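# Jog a feeder tray to fill a vial with tablets

## Task

Tap the feeder tray repeatedly until the clear vial contains between 18 and 20 tablets, with no tablet spilled. One way to tap it is a brief, fast push on the vertical plate at the tray's raised end, directed toward the outlet. At the finish the tray must rest on its stop, and the vial must stand upright directly on the table.

## Robot and tools

Robot: two arms, left_arm and right_arm, each with a two-finger gripper. Bases in the scene frame: left_arm at (-0.053, +0.434, +0.027) m, right_arm at (+0.085, -0.524, +0.027) m, both facing almost straight along +x. A two-camera stand sits behind the arms. Loose objects may get an occasional small nudge from outside.

Frames: the scene frame has its origin at table-top height between the arms, +z up, +x out over the table, and left_arm on the +y side (image left/right do not match these names). Reported hand positions, orientations (quat_wxyz), velocities and move targets are in this frame. Offsets, however, run along each arm's own Hand target axes. The gripper's fingers point along its +z and close along its y; end_effector_position is the centre of the closed pads (38 mm long). A mounted block sticks out up to 12 cm toward the gripper's +x.

execute_actions(actions, cameras): actions is a list of actions; each action is a list of 1 to 15 rows, each row one 1/30 s step (a short action repeats its last row up to 15 steps). Every row holds 20 numbers in [-1, 1], always all 20 even if one arm is idle: left dx, dy, dz, rx, ry, rz, gripper position, force_limit, speed, activate, then the same ten for the right. The six pose numbers are an offset from that arm's Hand target at the start of the action, in the Hand target's own axes; every row counts from that same start, not from the previous row. Scale: 1.0 = 0.6 m or 180 degrees; rx, ry, rz form one rotation vector. Repeating an offset in a new action moves further. Six zeros means no new pose request. Gripper position is absolute: +1 fully open (85 mm), about -0.8 pads touching, -1 close until blocked. force_limit and speed are also absolute, from -1 to +1 (finger speed roughly 20, 85, 150 mm/s at -1, 0, +1); higher values grip harder. activate stays 0; send 1 once only if fault reads 7 or 13, with nothing touching the outside of the fingers. Always resend each gripper's current position, force_limit and speed, since 0 is itself a command. cameras: list of names, ["all"], or []; an empty actions list returns all images by default.

move(target, speed, blend, stop_force, zero, blocking, cameras): target is one 20-number row, or up to 15 rows, laid out as above; each row's pose numbers are offsets from the Hand targets at the move's start (same 0.6 m / 180 degree scale), not from the previous row. Gripper numbers are absolute. The path is a straight line with no collision avoidance; the whole move is capped at 10 s. speed is in m/s, 0.002 to 3.2, default 0.25 (turn rate twice that in rad/s), one value or one per target. blend in metres rounds corners of a list; 0 stops at each. stop_force in N, 4 to 120, ends an arm's path when it feels that much push against its motion; the arm then backs to just before contact, still pressing a bit. Do not rely on it when the gripper also rotates, and omit it when pulling away from something the gripper presses on. zero (default true) re-zeroes the force reference first. blocking=false returns after 0.5 s while the move continues (not allowed with stop_force). The result adds a move: line: done (within 3 mm and 2 degrees), off_target, moving, held (clearance check or withheld step) or fault, plus limits such as paced or held.

wait(seconds): 0 to 3600, lets time pass with no new command. stop(): brakes a running move. zoom_image(camera, region): region [x0, y0, x1, y1] pixels, at most 504 by 504, on the latest image of cam_head_left, cam_head_right, cam_left_wrist or cam_right_wrist (all 896x504). zero_wrist_force(arm): subtracts the current wrist reading from later ones. finished_scene(scene): ends the scene for good, given the current scene number; call nothing after it in that reply.

Results: Hand target is the last commanded pose after clipping; the gripper often settles short of it, and a later execute_actions asks for it again. object_status: 0 moving, 1 blocked while opening, 2 blocked while closing (a real grip), 3 at the requested position. position_measured is in counts: 3 fully open, 78 about 60 mm, 130 about 40 mm, 180 about 20 mm, 230 pads together. Wrist force and torque are in the end effector's own axes, as force from the contact into the arm. Joint torques are total drive output, noisy, positive toward larger joint angles. Velocity lines are dropped when joints read within noise.

Limits and hazards: the controller keeps commanded orientation within 32 degrees of the actual one per step. Outside force near 150 N, or joint contact torque at its limit (306, 306, 139, 50.2, 50.2, 50.2 N m from shoulder pan to wrist 3), or a shoulder/elbow straying 7.5 degrees from plan, freezes that arm for 10 s. Arms are stiff: a target even slightly past a solid contact can fault. Motors overheat (warning at 70 °C, brake at 85 °C) from holding loads, stretched reach or pushing into unreachable poses. Avoid hitting the tray or table hard, knocking the vial over, spilling tablets, letting anything fall off the table, contact between the arms, and paths passing close to an arm's own base. For the jog, use short quick taps toward the outlet, then check the camera images and count before tapping again; back the gripper off after each tap.

Each tool is called after "Call:" as a command line: name --argument value for each argument, lists and objects as JSON in quotes; but a table of rows of numbers goes row by row, as --pt "numbers of a row", without its own name.

## Session

Call:
execute_actions --actions '[]'

Scene clock: 0.00 s.
left_arm: end_effector_position=(+0.7793, +0.6970, +0.1805) position_measured=3 object_status=3 fault=0 end_effector_quat_wxyz=(-0.193, +0.818, +0.182, +0.511) | right_arm: end_effector_position=(+0.6906, -0.6056, +0.1002) position_measured=3 object_status=3 fault=0 end_effector_quat_wxyz=(-0.083, +0.025, +0.995, +0.051)
Joint positions: left_arm=[-0.094 -0.997 2.191 -3.824 -0.969 -3.307] | right_arm=[3.209 -1.771 -2.172 -0.924 1.692 0.137]
Joint velocities: within noise
Joint torques (N m): no reading
Motor temperatures (°C): left_arm=[25 28 27 34 37 33] | right_arm=[30 32 34 34 37 38]
Wrist force (N): no reading
Wrist torque (N m): no reading
Wrist force, peak (N): no reading
Hand target: left_arm +0.7793, +0.6970, +0.1805; -0.193, +0.818, +0.182, +0.511 | right_arm +0.6906, -0.6056, +0.1002; -0.083, +0.025, +0.995, +0.051
Tool commands: left_gripper/position=+1.0 left_gripper/force_limit=+1.0 left_gripper/speed=+1.0 left_gripper/activate=+0.0 right_gripper/position=+1.0 right_gripper/force_limit=+1.0 right_gripper/speed=+1.0 right_gripper/activate=+0.0

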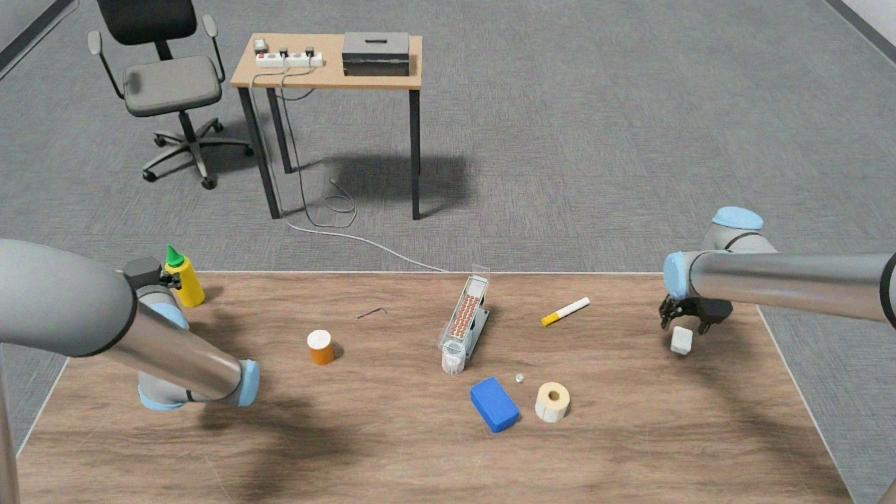

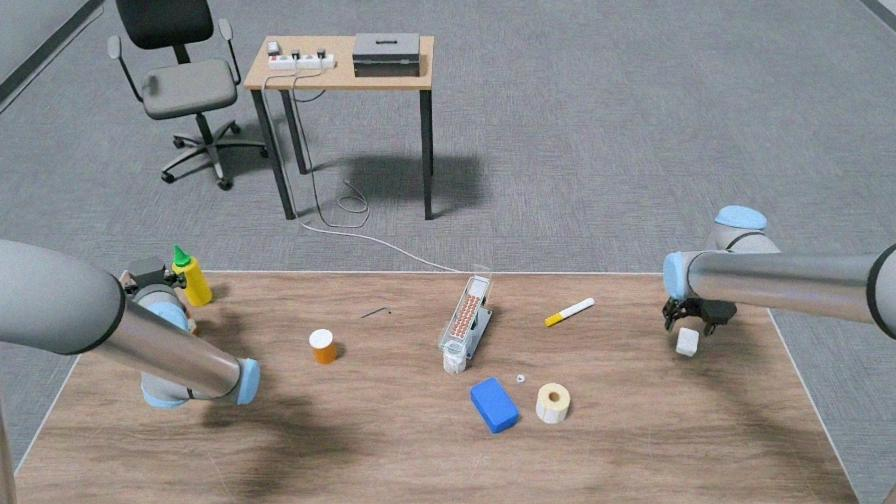

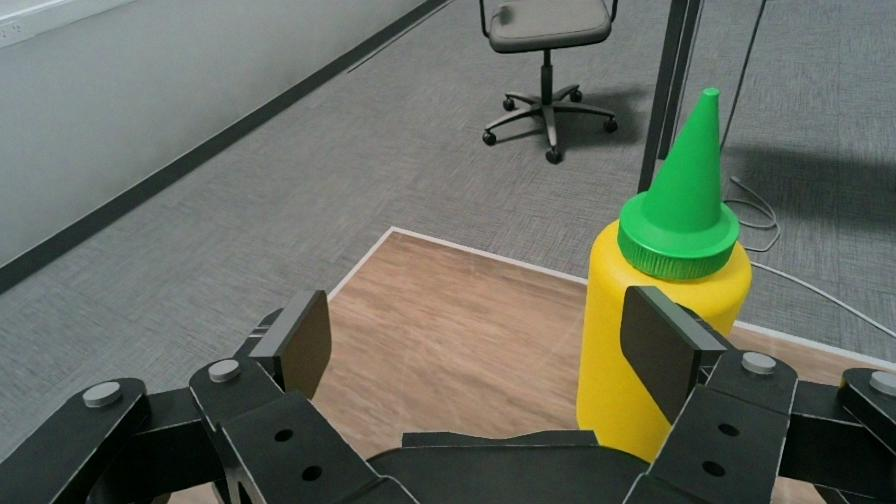

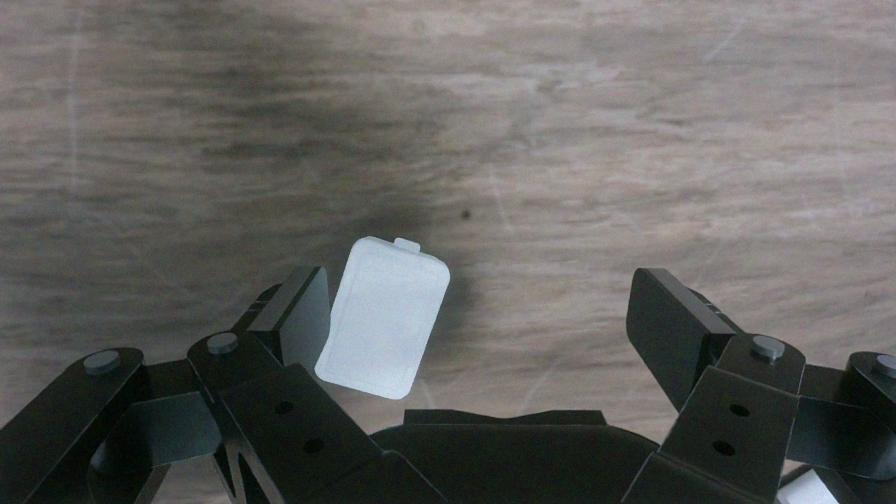

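Call:
zoom_image --camera "cam_head_left" --region '[400, 250, 540, 390]'

Call:
zoom_image --camera "cam_head_right" --region '[400, 250, 540, 390]'

Scaled by 3.600.

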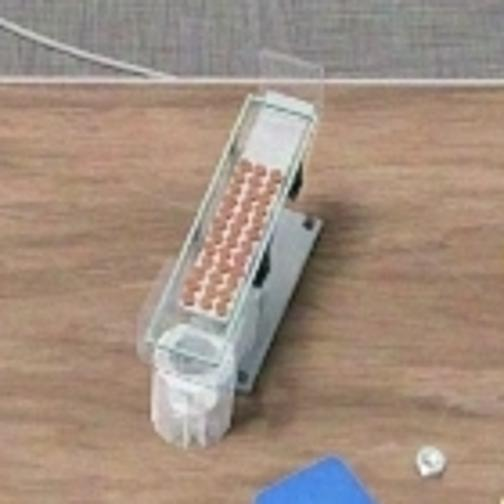

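Scaled by 3.600.

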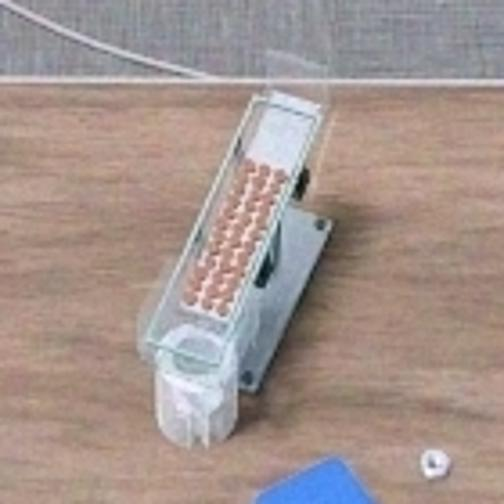

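Call:
move --pt "0 0 0 0 0 0 1 1 1 0 0.0838 0.0486 -0.4906 0 0 0 -0.8 -1 0 0" --pt "0 0 0 0 0 0 1 1 1 0 -0.0568 0.8667 -0.4672 0.0233 -0.0578 0.0908 -0.8 -1 0 0" --blend '[0.08,0]' --speed 0.3 --cameras '["all"]'

Scene clock: 98.23 s.
left_arm: end_effector_position=(+0.7793, +0.6970, +0.1805) position_measured=3 object_status=3 fault=0 end_effector_quat_wxyz=(-0.193, +0.818, +0.182, +0.511) | right_arm: end_effector_position=(+0.7998, -0.1201, +0.4200) position_measured=229 object_status=3 fault=0 end_effector_quat_wxyz=(+0.000, +0.167, +0.986, +0.000)
Joint positions: left_arm=[-0.094 -0.997 2.191 -3.824 -0.969 -3.307] | right_arm=[3.84 -1.769 -1.556 -1.389 1.571 1.063]
Joint torques (N m): left_arm=[-0.03 -73.04 -22.86 -4.33 0.43 0] | right_arm=[13.06 63.01 58.59 2.94 -1.25 3.33]
Wrist force (N): left_arm=[0.0 -0.1 -0.4] | right_arm=[0.0 0.6 0.4]
Wrist torque (N m): left_arm=[-0.02 -0.01 0.00] | right_arm=[0.11 0.02 -0.05]
Wrist force, peak (N): left_arm=[0.7 0.1 -0.8] | right_arm=[0.2 3.3 0.1]
Hand target: left_arm +0.7793, +0.6970, +0.1805; -0.193, +0.818, +0.182, +0.511 | right_arm +0.7999, -0.1199, +0.4200; +0.000, +0.167, +0.986, +0.000
Off the commanded pose: left_arm 0.000 m, 0 deg | right_arm 0.000 m, 0 deg.
move: done
cam_right_wrist: T_world_to_cam=[[0.32439, 0.94575, -0.01785, -0.12753], [0.88439, -0.29655, 0.36042, -0.88115], [0.33558, -0.1327, -0.93262, 0.23895]] pos_world=[0.74047, -0.10898, 0.53816]

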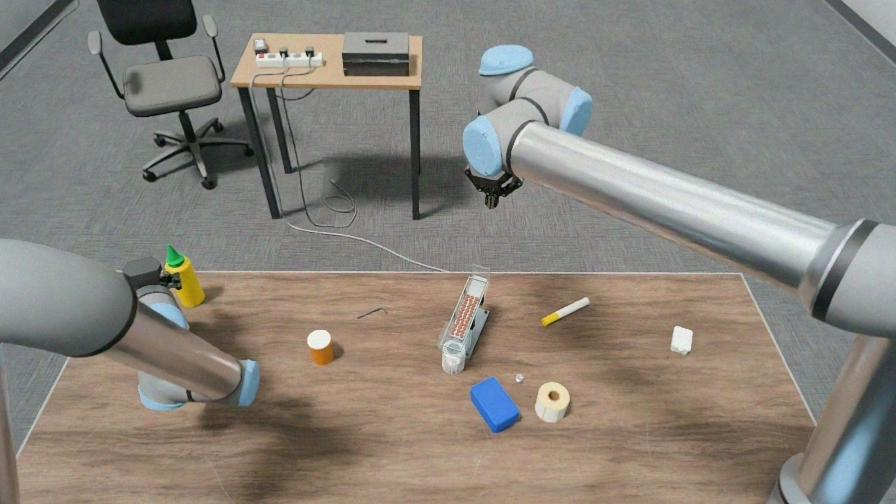

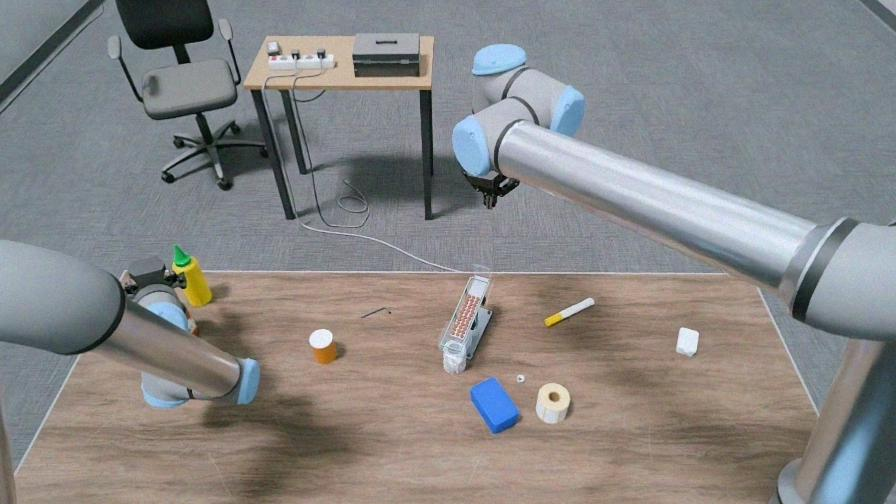

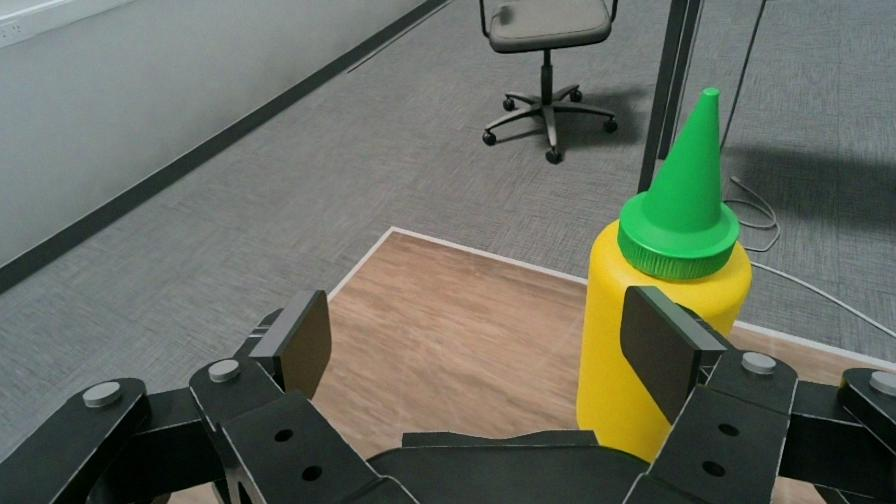

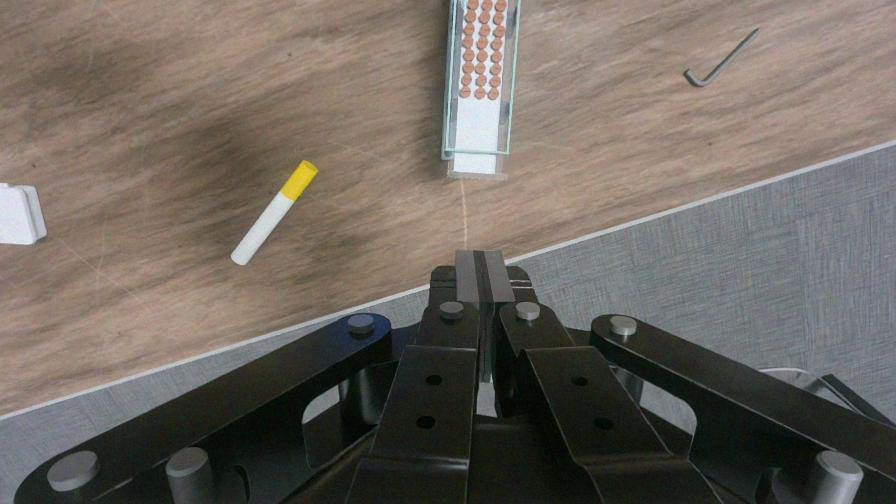

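Call:
zoom_image --camera "cam_right_wrist" --region '[400, 0, 560, 200]'

Call:
zoom_image --camera "cam_head_left" --region '[430, 260, 500, 380]'

Scaled by 2.520.

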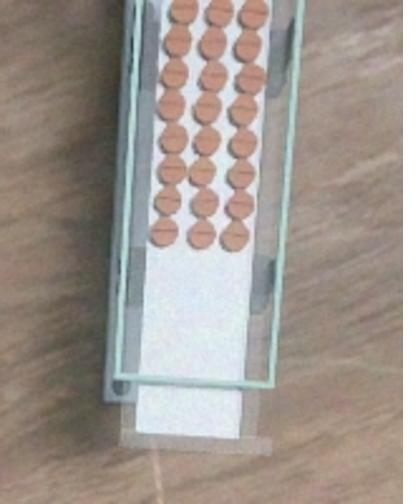

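Scaled by 4.200.

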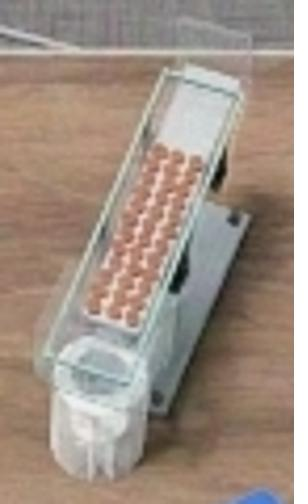

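Call:
move --target '[0,0,0,0,0,0,1,1,1,0, -0.2123,0.0089,0.2333,0,0,0.0122,-0.8,-1,0,0]' --speed 0.2 --cameras '["cam_right_wrist","cam_head_left"]'

Call:
zoom_image --camera "cam_right_wrist" --region '[360, 0, 600, 240]'

Scene clock: 158.83 s.
left_arm: end_effector_position=(+0.7793, +0.6970, +0.1805) position_measured=3 object_status=3 fault=0 end_effector_quat_wxyz=(-0.193, +0.818, +0.182, +0.511) | right_arm: end_effector_position=(+0.9216, -0.1568, +0.2801) position_measured=229 object_status=3 fault=0 end_effector_quat_wxyz=(+0.000, +0.186, +0.983, +0.000)
Joint positions: left_arm=[-0.094 -0.997 2.191 -3.824 -0.969 -3.307] | right_arm=[3.718 -1.98 -1.529 -1.204 1.571 0.979]
Joint torques (N m): left_arm=[-3.6 -74.4 -22.5 -4.57 0.72 -0.12] | right_arm=[-12.66 79.54 58.12 7.02 2.35 -1.83]
Wrist force (N): left_arm=[0.5 -0.2 -0.3] | right_arm=[-0.2 1.0 0.0]
Wrist torque (N m): left_arm=[-0.04 -0.09 0.00] | right_arm=[0.20 0.03 0.19]
Wrist force, peak (N): left_arm=[0.2 -0.2 -0.8] | right_arm=[1.2 0.6 -1.7]
Hand target: left_arm +0.7793, +0.6970, +0.1805; -0.193, +0.818, +0.182, +0.511 | right_arm +0.9218, -0.1568, +0.2799; +0.000, +0.186, +0.983, +0.000
Off the commanded pose: left_arm 0.000 m, 0 deg | right_arm 0.000 m, 0 deg.
move: done
cam_right_wrist: T_world_to_cam=[[0.36048, 0.9326, -0.01788, -0.17016], [0.87232, -0.33026, 0.36054, -0.94345], [0.33033, -0.14557, -0.93257, 0.06558]] pos_world=[0.86267, -0.14336, 0.39826]
Images, in order (width x height): cam_head_left 896x504, cam_right_wrist 896x504.

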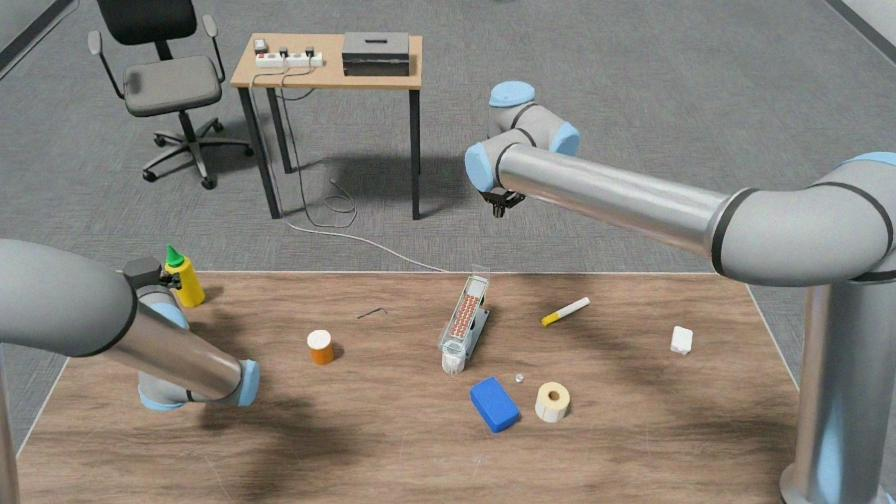

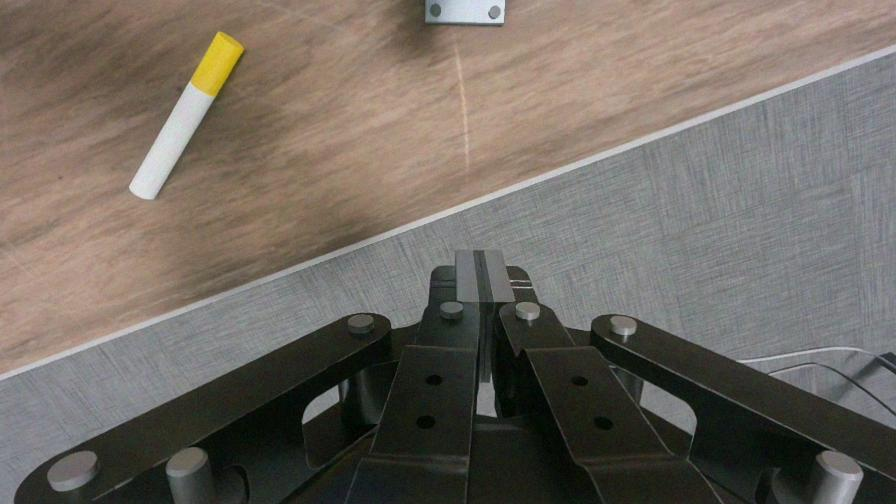

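Scaled by 2.100.

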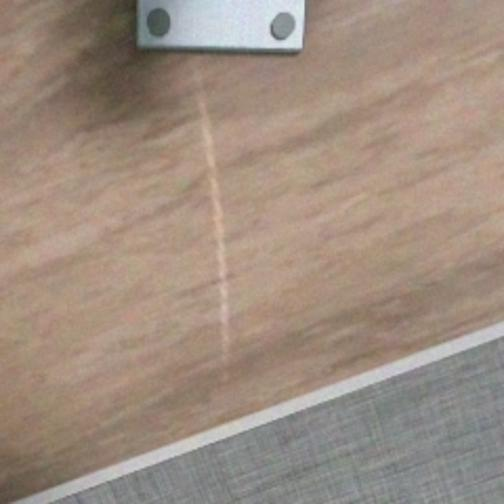

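Call:
move --pt "0.2472 -0.1093 -0.2369 0 0 0 1 1 1 0 0 0 0 0 0 0 -0.8 -1 0 0" --pt "0.0674 0.6644 -0.6385 -0.5365 -0.0547 0.3956 1 1 1 0 0 0 0 0 0 0 -0.8 -1 0 0" --blend '[0.05,0]' --speed 0.35 --cameras '["all"]'

Scene clock: 274.33 s.
left_arm: end_effector_position=(+0.6996, +0.1665, +0.3203) position_measured=3 object_status=3 fault=0 end_effector_quat_wxyz=(+0.224, +0.670, -0.671, +0.224) | right_arm: end_effector_position=(+0.9218, -0.1568, +0.2799) position_measured=229 object_status=3 fault=0 end_effector_quat_wxyz=(+0.000, +0.186, +0.983, +0.000)
Joint positions: left_arm=[-0.366 -1.358 1.889 -2.359 -2.168 -2.008] | right_arm=[3.717 -1.98 -1.529 -1.204 1.571 0.979]
Joint torques (N m): left_arm=[-23.22 -51.05 -59.36 -2.93 -4.47 2.32] | right_arm=[-14.52 79.66 57.84 6.72 2.15 -2]
Wrist force (N): left_arm=[-1.7 0.8 -1.1] | right_arm=[0.0 0.3 -0.4]
Wrist torque (N m): left_arm=[0.41 0.46 -0.45] | right_arm=[0.08 0.00 0.18]
Wrist force, peak (N): left_arm=[-2.1 0.8 -1.3] | right_arm=[0.0 0.9 -1.0]
Hand target: left_arm +0.6996, +0.1664, +0.3202; +0.224, +0.670, -0.671, +0.224 | right_arm +0.9218, -0.1568, +0.2799; +0.000, +0.186, +0.983, +0.000
Off the commanded pose: left_arm 0.000 m, 0 deg | right_arm 0.000 m, 0 deg.
move: done
cam_left_wrist: T_world_to_cam=[[-0.99982, 0.01669, -0.00845, 0.71027], [0.01846, 0.95285, -0.30287, -0.05093], [0.003, -0.30297, -0.953, 0.48363]] pos_world=[0.70964, 0.1832, 0.45148]
cam_right_wrist: T_world_to_cam=[[0.36049, 0.93259, -0.01792, -0.17023], [0.87235, -0.33028, 0.36046, -0.94355], [0.33024, -0.14557, -0.9326, 0.06541]] pos_world=[0.86286, -0.14336, 0.39806]

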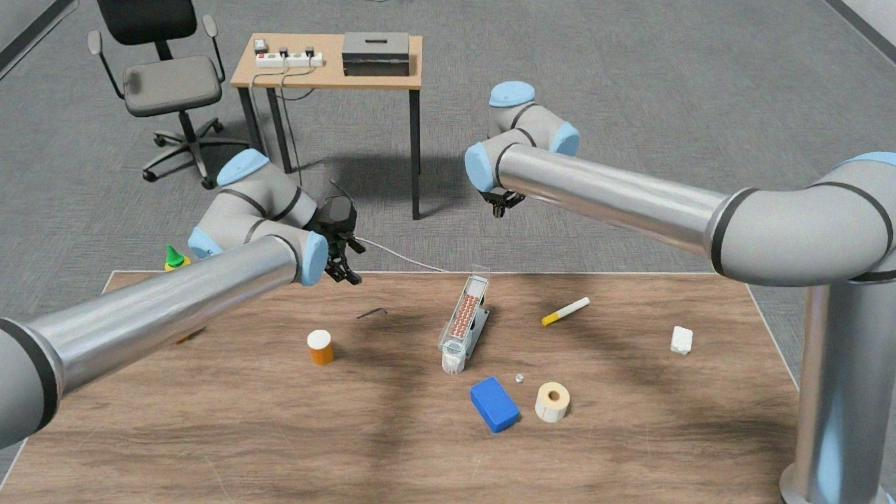

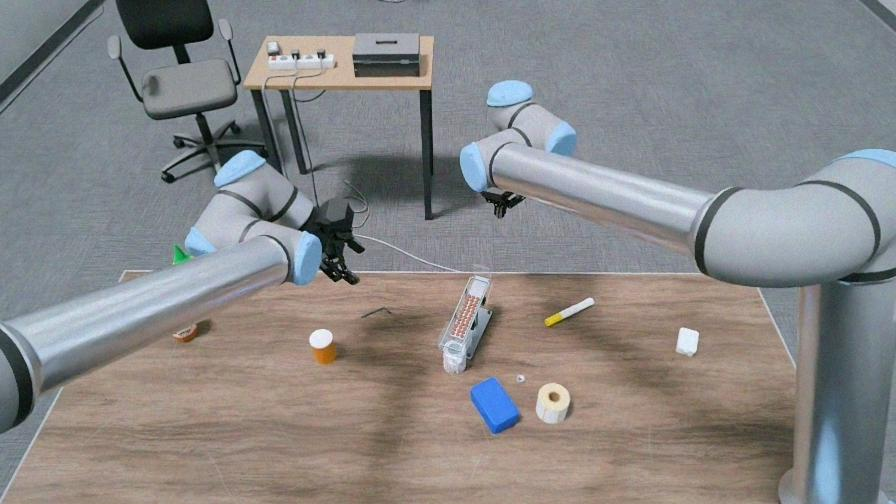

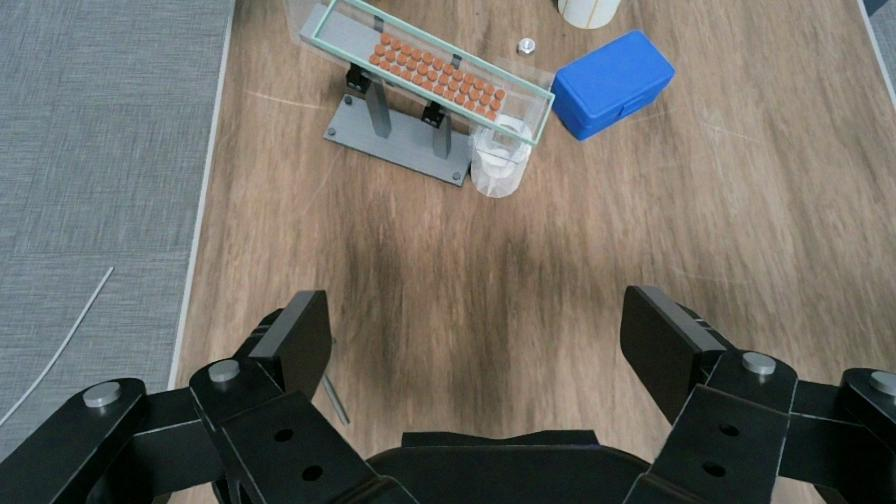

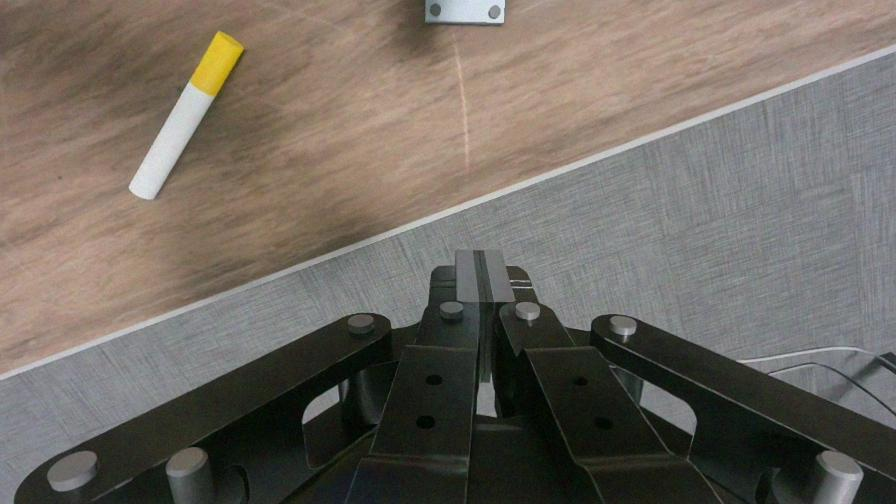

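Call:
zoom_image --camera "cam_left_wrist" --region '[270, 0, 570, 210]'

Scaled by 1.680.

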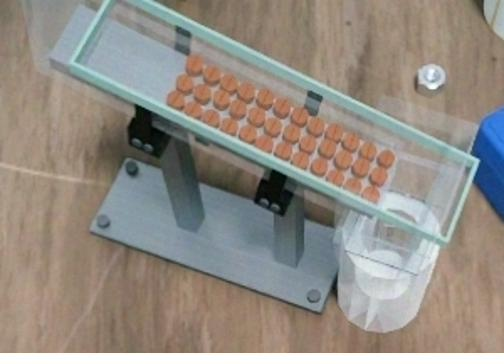

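Call:
move --target '[0,0,0,0,0.0556,0,1,1,1,0, 0.0978,-0.0012,0.1917,0,0,0,-0.8,-1,0,0]' --speed 0.15 --cameras '["cam_left_wrist","cam_right_wrist"]'

Call:
zoom_image --camera "cam_left_wrist" --region '[240, 40, 560, 280]'

Scene clock: 312.13 s.
left_arm: end_effector_position=(+0.6996, +0.1664, +0.3203) position_measured=3 object_status=3 fault=0 end_effector_quat_wxyz=(+0.282, +0.648, -0.649, +0.281) | right_arm: end_effector_position=(+0.8669, -0.1361, +0.1651) position_measured=229 object_status=3 fault=0 end_effector_quat_wxyz=(+0.000, +0.186, +0.983, +0.000)
Joint positions: left_arm=[-0.319 -1.323 1.927 -2.49 -2.34 -2.01] | right_arm=[3.774 -2.005 -1.718 -0.99 1.571 1.035]
Joint torques (N m): left_arm=[17.2 -51.01 -30.69 -7.22 -4.28 -1.98] | right_arm=[15.77 76.85 34.55 6.26 -1.52 3.44]
Wrist force (N): left_arm=[-1.2 0.9 -0.8] | right_arm=[-0.2 0.3 0.0]
Wrist torque (N m): left_arm=[0.37 0.27 -0.07] | right_arm=[0.07 0.05 -0.06]
Wrist force, peak (N): left_arm=[-2.1 1.3 -1.5] | right_arm=[-1.1 0.6 -2.3]
Hand target: left_arm +0.6996, +0.1664, +0.3202; +0.282, +0.648, -0.649, +0.281 | right_arm +0.8668, -0.1361, +0.1649; +0.000, +0.186, +0.983, +0.000
Off the commanded pose: left_arm 0.000 m, 0 deg | right_arm 0.000 m, 0 deg.
move: done
cam_left_wrist: T_world_to_cam=[[-0.99982, 0.01538, -0.01087, 0.7113], [0.01866, 0.88589, -0.46352, 0.01157], [0.0025, -0.46364, -0.88602, 0.4893]] pos_world=[0.70974, 0.20567, 0.44662]
cam_right_wrist: T_world_to_cam=[[0.36046, 0.9326, -0.01793, -0.17177], [0.87236, -0.33024, 0.36046, -0.84745], [0.33024, -0.14557, -0.9326, -0.02051]] pos_world=[0.80797, -0.12266, 0.28326]

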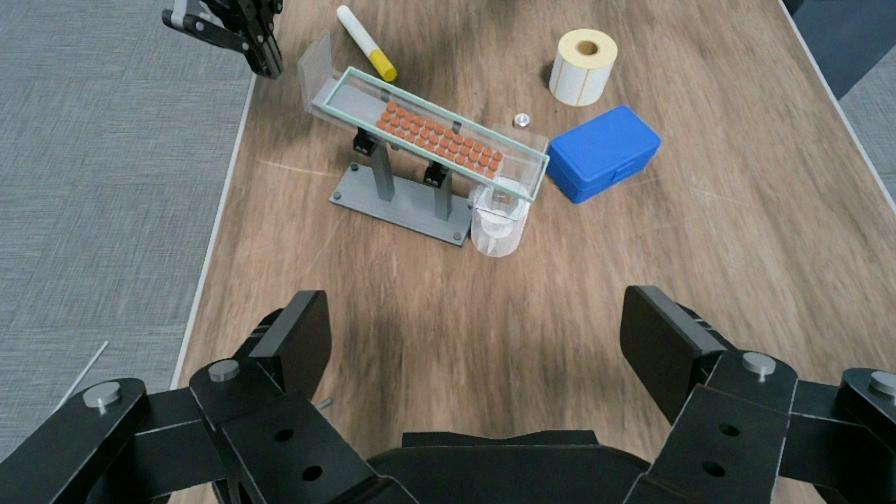

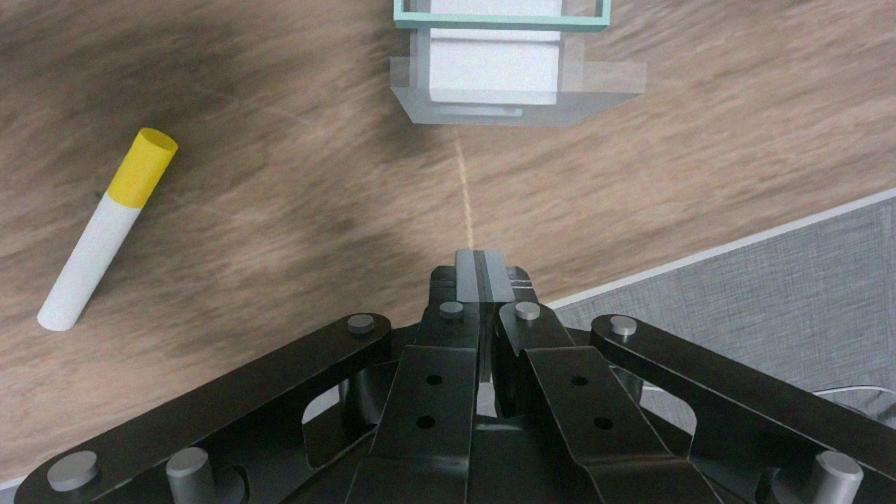

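Scaled by 1.575.

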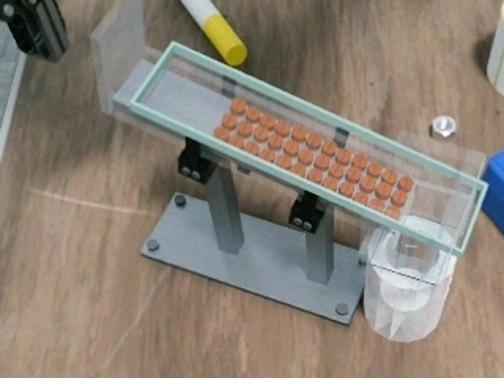

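Call:
move --pt "0 0 0 0 0 0 1 1 1 0 0.025 0.005 -0.0167 0 0 0 -0.8 -1 0 0" --pt "0 0 0 0 0 0 1 1 1 0 0.0833 0.005 -0.0167 0 0 0 -0.8 -1 0 0" --speed 0.02 --stop_force 5 --cameras '["cam_left_wrist","cam_right_wrist"]'

Call:
zoom_image --camera "cam_left_wrist" --region '[240, 40, 560, 280]'

Scene clock: 398.77 s.
left_arm: end_effector_position=(+0.6996, +0.1664, +0.3202) position_measured=3 object_status=3 fault=0 end_effector_quat_wxyz=(+0.282, +0.648, -0.649, +0.281) | right_arm: end_effector_position=(+0.8288, -0.1179, +0.1750) position_measured=229 object_status=3 fault=0 end_effector_quat_wxyz=(+0.000, +0.186, +0.983, +0.000)
Joint positions: left_arm=[-0.319 -1.323 1.927 -2.49 -2.34 -2.01] | right_arm=[3.819 -1.96 -1.765 -0.988 1.571 1.08]
Joint torques (N m): left_arm=[17.19 -50.34 -30.17 -7.45 -4.55 -2.25] | right_arm=[-11.56 72.56 51.23 2.19 1.84 -2.61]
Wrist force (N): left_arm=[-0.9 0.8 -1.4] | right_arm=[-2.6 0.5 -2.5]
Wrist torque (N m): left_arm=[0.35 0.22 -0.08] | right_arm=[0.11 0.03 0.21]
Wrist force, peak (N): left_arm=[-1.7 0.7 -1.3] | right_arm=[-5.2 0.3 0.5]
Hand target: left_arm +0.6996, +0.1664, +0.3202; +0.282, +0.648, -0.649, +0.281 | right_arm +0.8288, -0.1179, +0.1750; +0.000, +0.186, +0.983, +0.000 (not the last commanded pose)
Off the commanded pose: left_arm 0.000 m, 0 deg | right_arm 0.008 m, 0 deg.
move: contact (right_arm); path passed 1 of 2 targets
cam_left_wrist: T_world_to_cam=[[-0.99982, 0.01537, -0.01087, 0.71131], [0.01866, 0.88575, -0.4638, 0.01167], [0.0025, -0.46392, -0.88588, 0.4892]] pos_world=[0.70974, 0.20568, 0.44652]
cam_right_wrist: T_world_to_cam=[[0.36049, 0.93259, -0.01792, -0.17477], [0.87235, -0.33028, 0.36046, -0.8118], [0.33024, -0.14557, -0.9326, 0.00394]] pos_world=[0.76987, -0.10456, 0.29316]

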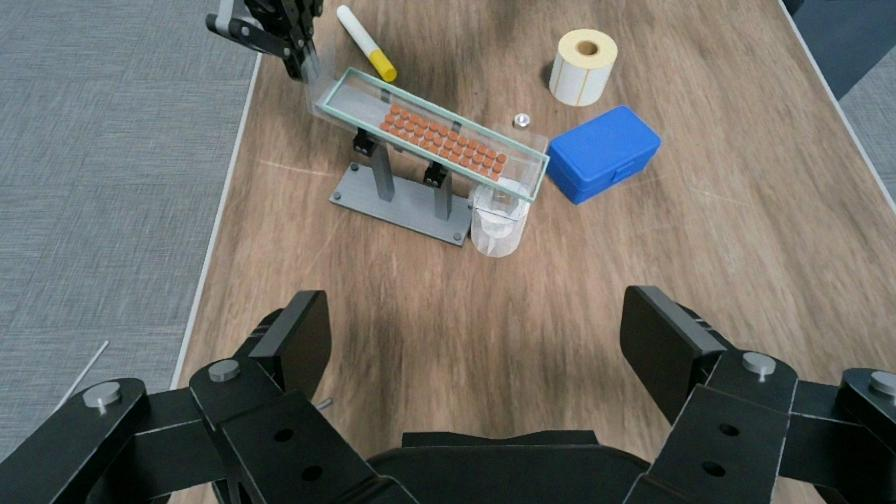

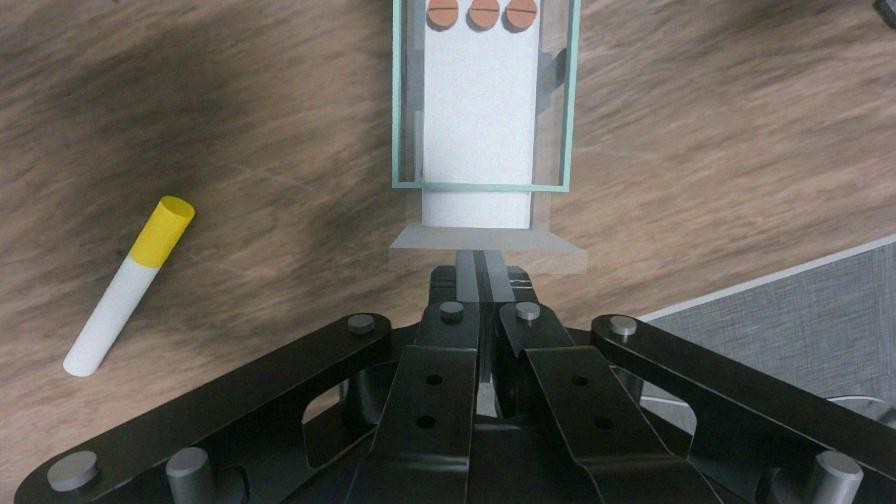

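Scaled by 1.575.

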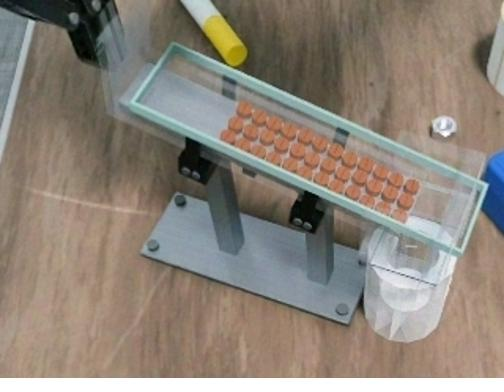

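Call:
execute_actions --actions '[[[0,0,0,0,0,0,1,1,1,0, -0.05,0,0,0,0,0,-0.8,-1,0,0]]]' --cameras '["cam_left_wrist","cam_right_wrist"]'

Call:
zoom_image --camera "cam_left_wrist" --region '[240, 40, 560, 280]'

Scene clock: 428.87 s.
left_arm: end_effector_position=(+0.6996, +0.1664, +0.3202) position_measured=3 object_status=3 fault=0 end_effector_quat_wxyz=(+0.282, +0.648, -0.649, +0.281) | right_arm: end_effector_position=(+0.8566, -0.1289, +0.1750) position_measured=229 object_status=3 fault=0 end_effector_quat_wxyz=(+0.000, +0.186, +0.983, +0.000)
Joint positions: left_arm=[-0.319 -1.323 1.927 -2.49 -2.34 -2.01] | right_arm=[3.788 -1.988 -1.724 -1.002 1.571 1.049]
Joint torques (N m): left_arm=[17.53 -49.74 -30.06 -7.05 -4.69 -2.03] | right_arm=[-14.78 73.52 55.63 2.92 2.16 -1.94]
Wrist force (N): left_arm=[-1.0 0.8 -1.4] | right_arm=[-0.1 0.4 -0.3]
Wrist torque (N m): left_arm=[0.36 0.25 -0.08] | right_arm=[0.09 0.03 0.22]
Wrist force, peak (N): left_arm=[-1.5 1.1 -1.3] | right_arm=[7.2 1.8 -1.6]
Hand target: left_arm +0.6996, +0.1664, +0.3202; +0.282, +0.648, -0.649, +0.281 | right_arm +0.8567, -0.1289, +0.1750; +0.000, +0.186, +0.983, +0.000
Off the commanded pose: left_arm 0.000 m, 0 deg | right_arm 0.000 m, 0 deg.
Step readings (end_effector_position of left_arm | right_arm):
0: (+0.6996, +0.1664, +0.3202) | (+0.8288, -0.1179, +0.1750)
1: (+0.6996, +0.1664, +0.3202) | (+0.8288, -0.1179, +0.1750)
2: (+0.6996, +0.1664, +0.3202) | (+0.8307, -0.1190, +0.1747)
4: (+0.6996, +0.1664, +0.3202) | (+0.8402, -0.1229, +0.1747)
8: (+0.6996, +0.1664, +0.3202) | (+0.8515, -0.1273, +0.1749)
15: (+0.6996, +0.1664, +0.3202) | (+0.8561, -0.1287, +0.1749)
cam_left_wrist: T_world_to_cam=[[-0.99982, 0.01537, -0.01087, 0.71131], [0.01866, 0.88575, -0.4638, 0.01167], [0.0025, -0.46392, -0.88588, 0.4892]] pos_world=[0.70974, 0.20568, 0.44652]
cam_right_wrist: T_world_to_cam=[[0.36049, 0.93259, -0.01792, -0.17462], [0.87235, -0.33028, 0.36046, -0.83965], [0.33024, -0.14557, -0.9326, -0.00682]] pos_world=[0.79766, -0.11546, 0.29316]

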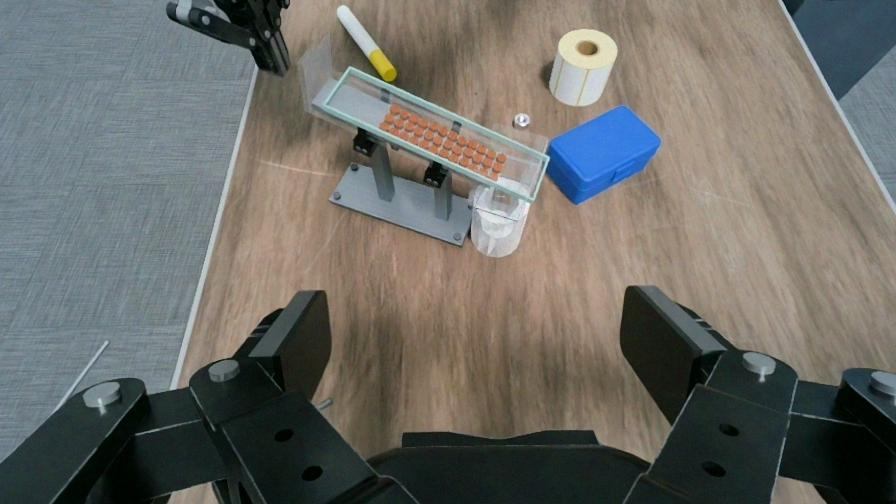

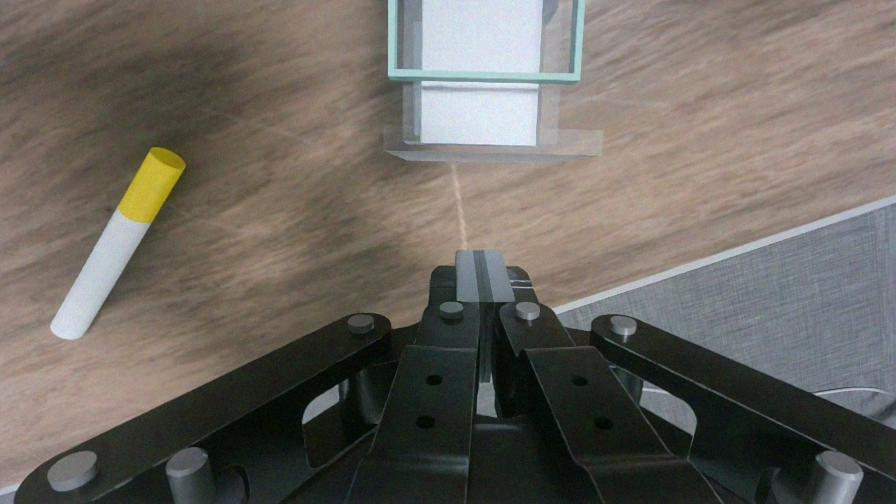

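Scaled by 1.575.

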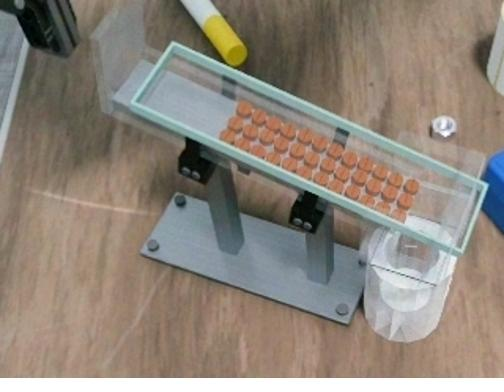

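Call:
execute_actions --actions '[[[0,0,0,0,0,0,1,1,1,0, 0.0592,0,0,0,0,0,-0.8,-1,0,0]],[[0,0,0,0,0,0,1,1,1,0, -0.0592,0,0,0,0,0,-0.8,-1,0,0]]]' --cameras '["cam_left_wrist"]'

Call:
zoom_image --camera "cam_left_wrist" --region '[240, 40, 560, 280]'

Scene clock: 486.50 s.
left_arm: end_effector_position=(+0.6996, +0.1664, +0.3202) position_measured=3 object_status=3 fault=0 end_effector_quat_wxyz=(+0.282, +0.648, -0.649, +0.281) | right_arm: end_effector_position=(+0.8566, -0.1288, +0.1750) position_measured=229 object_status=3 fault=0 end_effector_quat_wxyz=(+0.000, +0.186, +0.983, +0.000)
Joint positions: left_arm=[-0.319 -1.323 1.927 -2.49 -2.34 -2.01] | right_arm=[3.788 -1.988 -1.724 -1.002 1.571 1.049]
Joint torques (N m): left_arm=[15.72 -50.37 -29.97 -7.1 -4.66 -2.16] | right_arm=[-13.23 78.13 53.94 2.88 2.26 -2.51]
Wrist force (N): left_arm=[-1.5 0.6 -1.0] | right_arm=[-0.8 0.5 -1.0]
Wrist torque (N m): left_arm=[0.32 0.32 -0.07] | right_arm=[0.09 0.14 0.22]
Wrist force, peak (N): left_arm=[-1.7 1.2 -1.3] | right_arm=[-10.8 -2.2 1.1]
Hand target: left_arm +0.6996, +0.1664, +0.3202; +0.282, +0.648, -0.649, +0.281 | right_arm +0.8567, -0.1289, +0.1750; +0.000, +0.186, +0.983, +0.000
Off the commanded pose: left_arm 0.000 m, 0 deg | right_arm 0.000 m, 0 deg.
Step readings (end_effector_position of left_arm | right_arm):
0: (+0.6996, +0.1664, +0.3202) | (+0.8567, -0.1289, +0.1750)
1: (+0.6996, +0.1664, +0.3202) | (+0.8567, -0.1289, +0.1750)
2: (+0.6996, +0.1664, +0.3202) | (+0.8542, -0.1275, +0.1755)
4: (+0.6996, +0.1664, +0.3202) | (+0.8430, -0.1230, +0.1753)
8: (+0.6996, +0.1664, +0.3202) | (+0.8298, -0.1182, +0.1749)
15: (+0.6996, +0.1664, +0.3202) | (+0.8245, -0.1162, +0.1750)
16: (+0.6996, +0.1664, +0.3202) | (+0.8243, -0.1162, +0.1750)
17: (+0.6996, +0.1664, +0.3202) | (+0.8261, -0.1172, +0.1746)
19: (+0.6996, +0.1664, +0.3202) | (+0.8370, -0.1218, +0.1746)
23: (+0.6996, +0.1664, +0.3202) | (+0.8504, -0.1270, +0.1749)
30: (+0.6996, +0.1664, +0.3202) | (+0.8559, -0.1287, +0.1750)
cam_left_wrist: T_world_to_cam=[[-0.99982, 0.01537, -0.01087, 0.71131], [0.01866, 0.88575, -0.4638, 0.01167], [0.0025, -0.46392, -0.88588, 0.4892]] pos_world=[0.70974, 0.20568, 0.44652]

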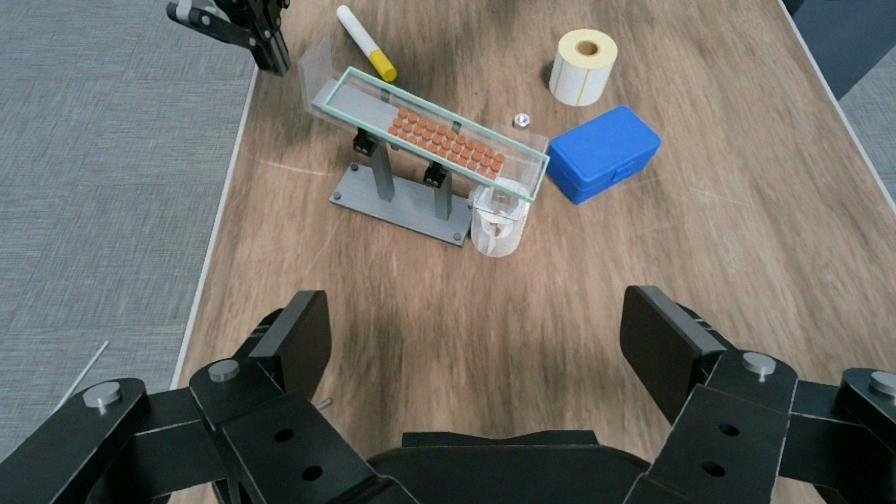

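Scaled by 1.575.

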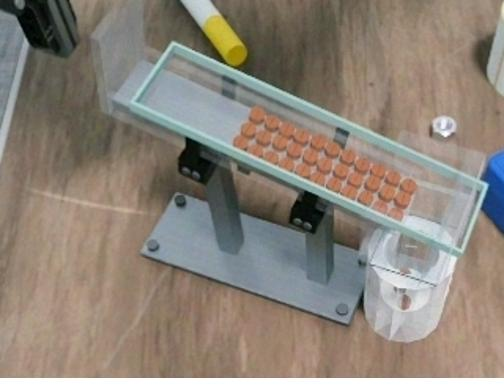

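Call:
zoom_image --camera "cam_left_wrist" --region '[380, 90, 560, 270]'

Call:
zoom_image --camera "cam_head_left" --region '[420, 270, 520, 390]'

Scaled by 2.800.

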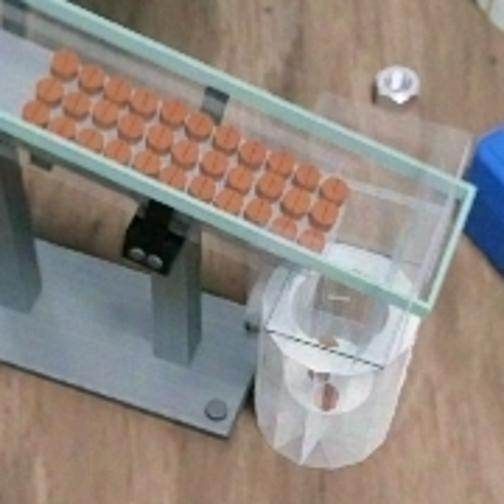

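This scene's latest camera images include none from cam_head_left. They are from: cam_left_wrist. cam_head_left's image comes with the result of a call that names it in "cameras".


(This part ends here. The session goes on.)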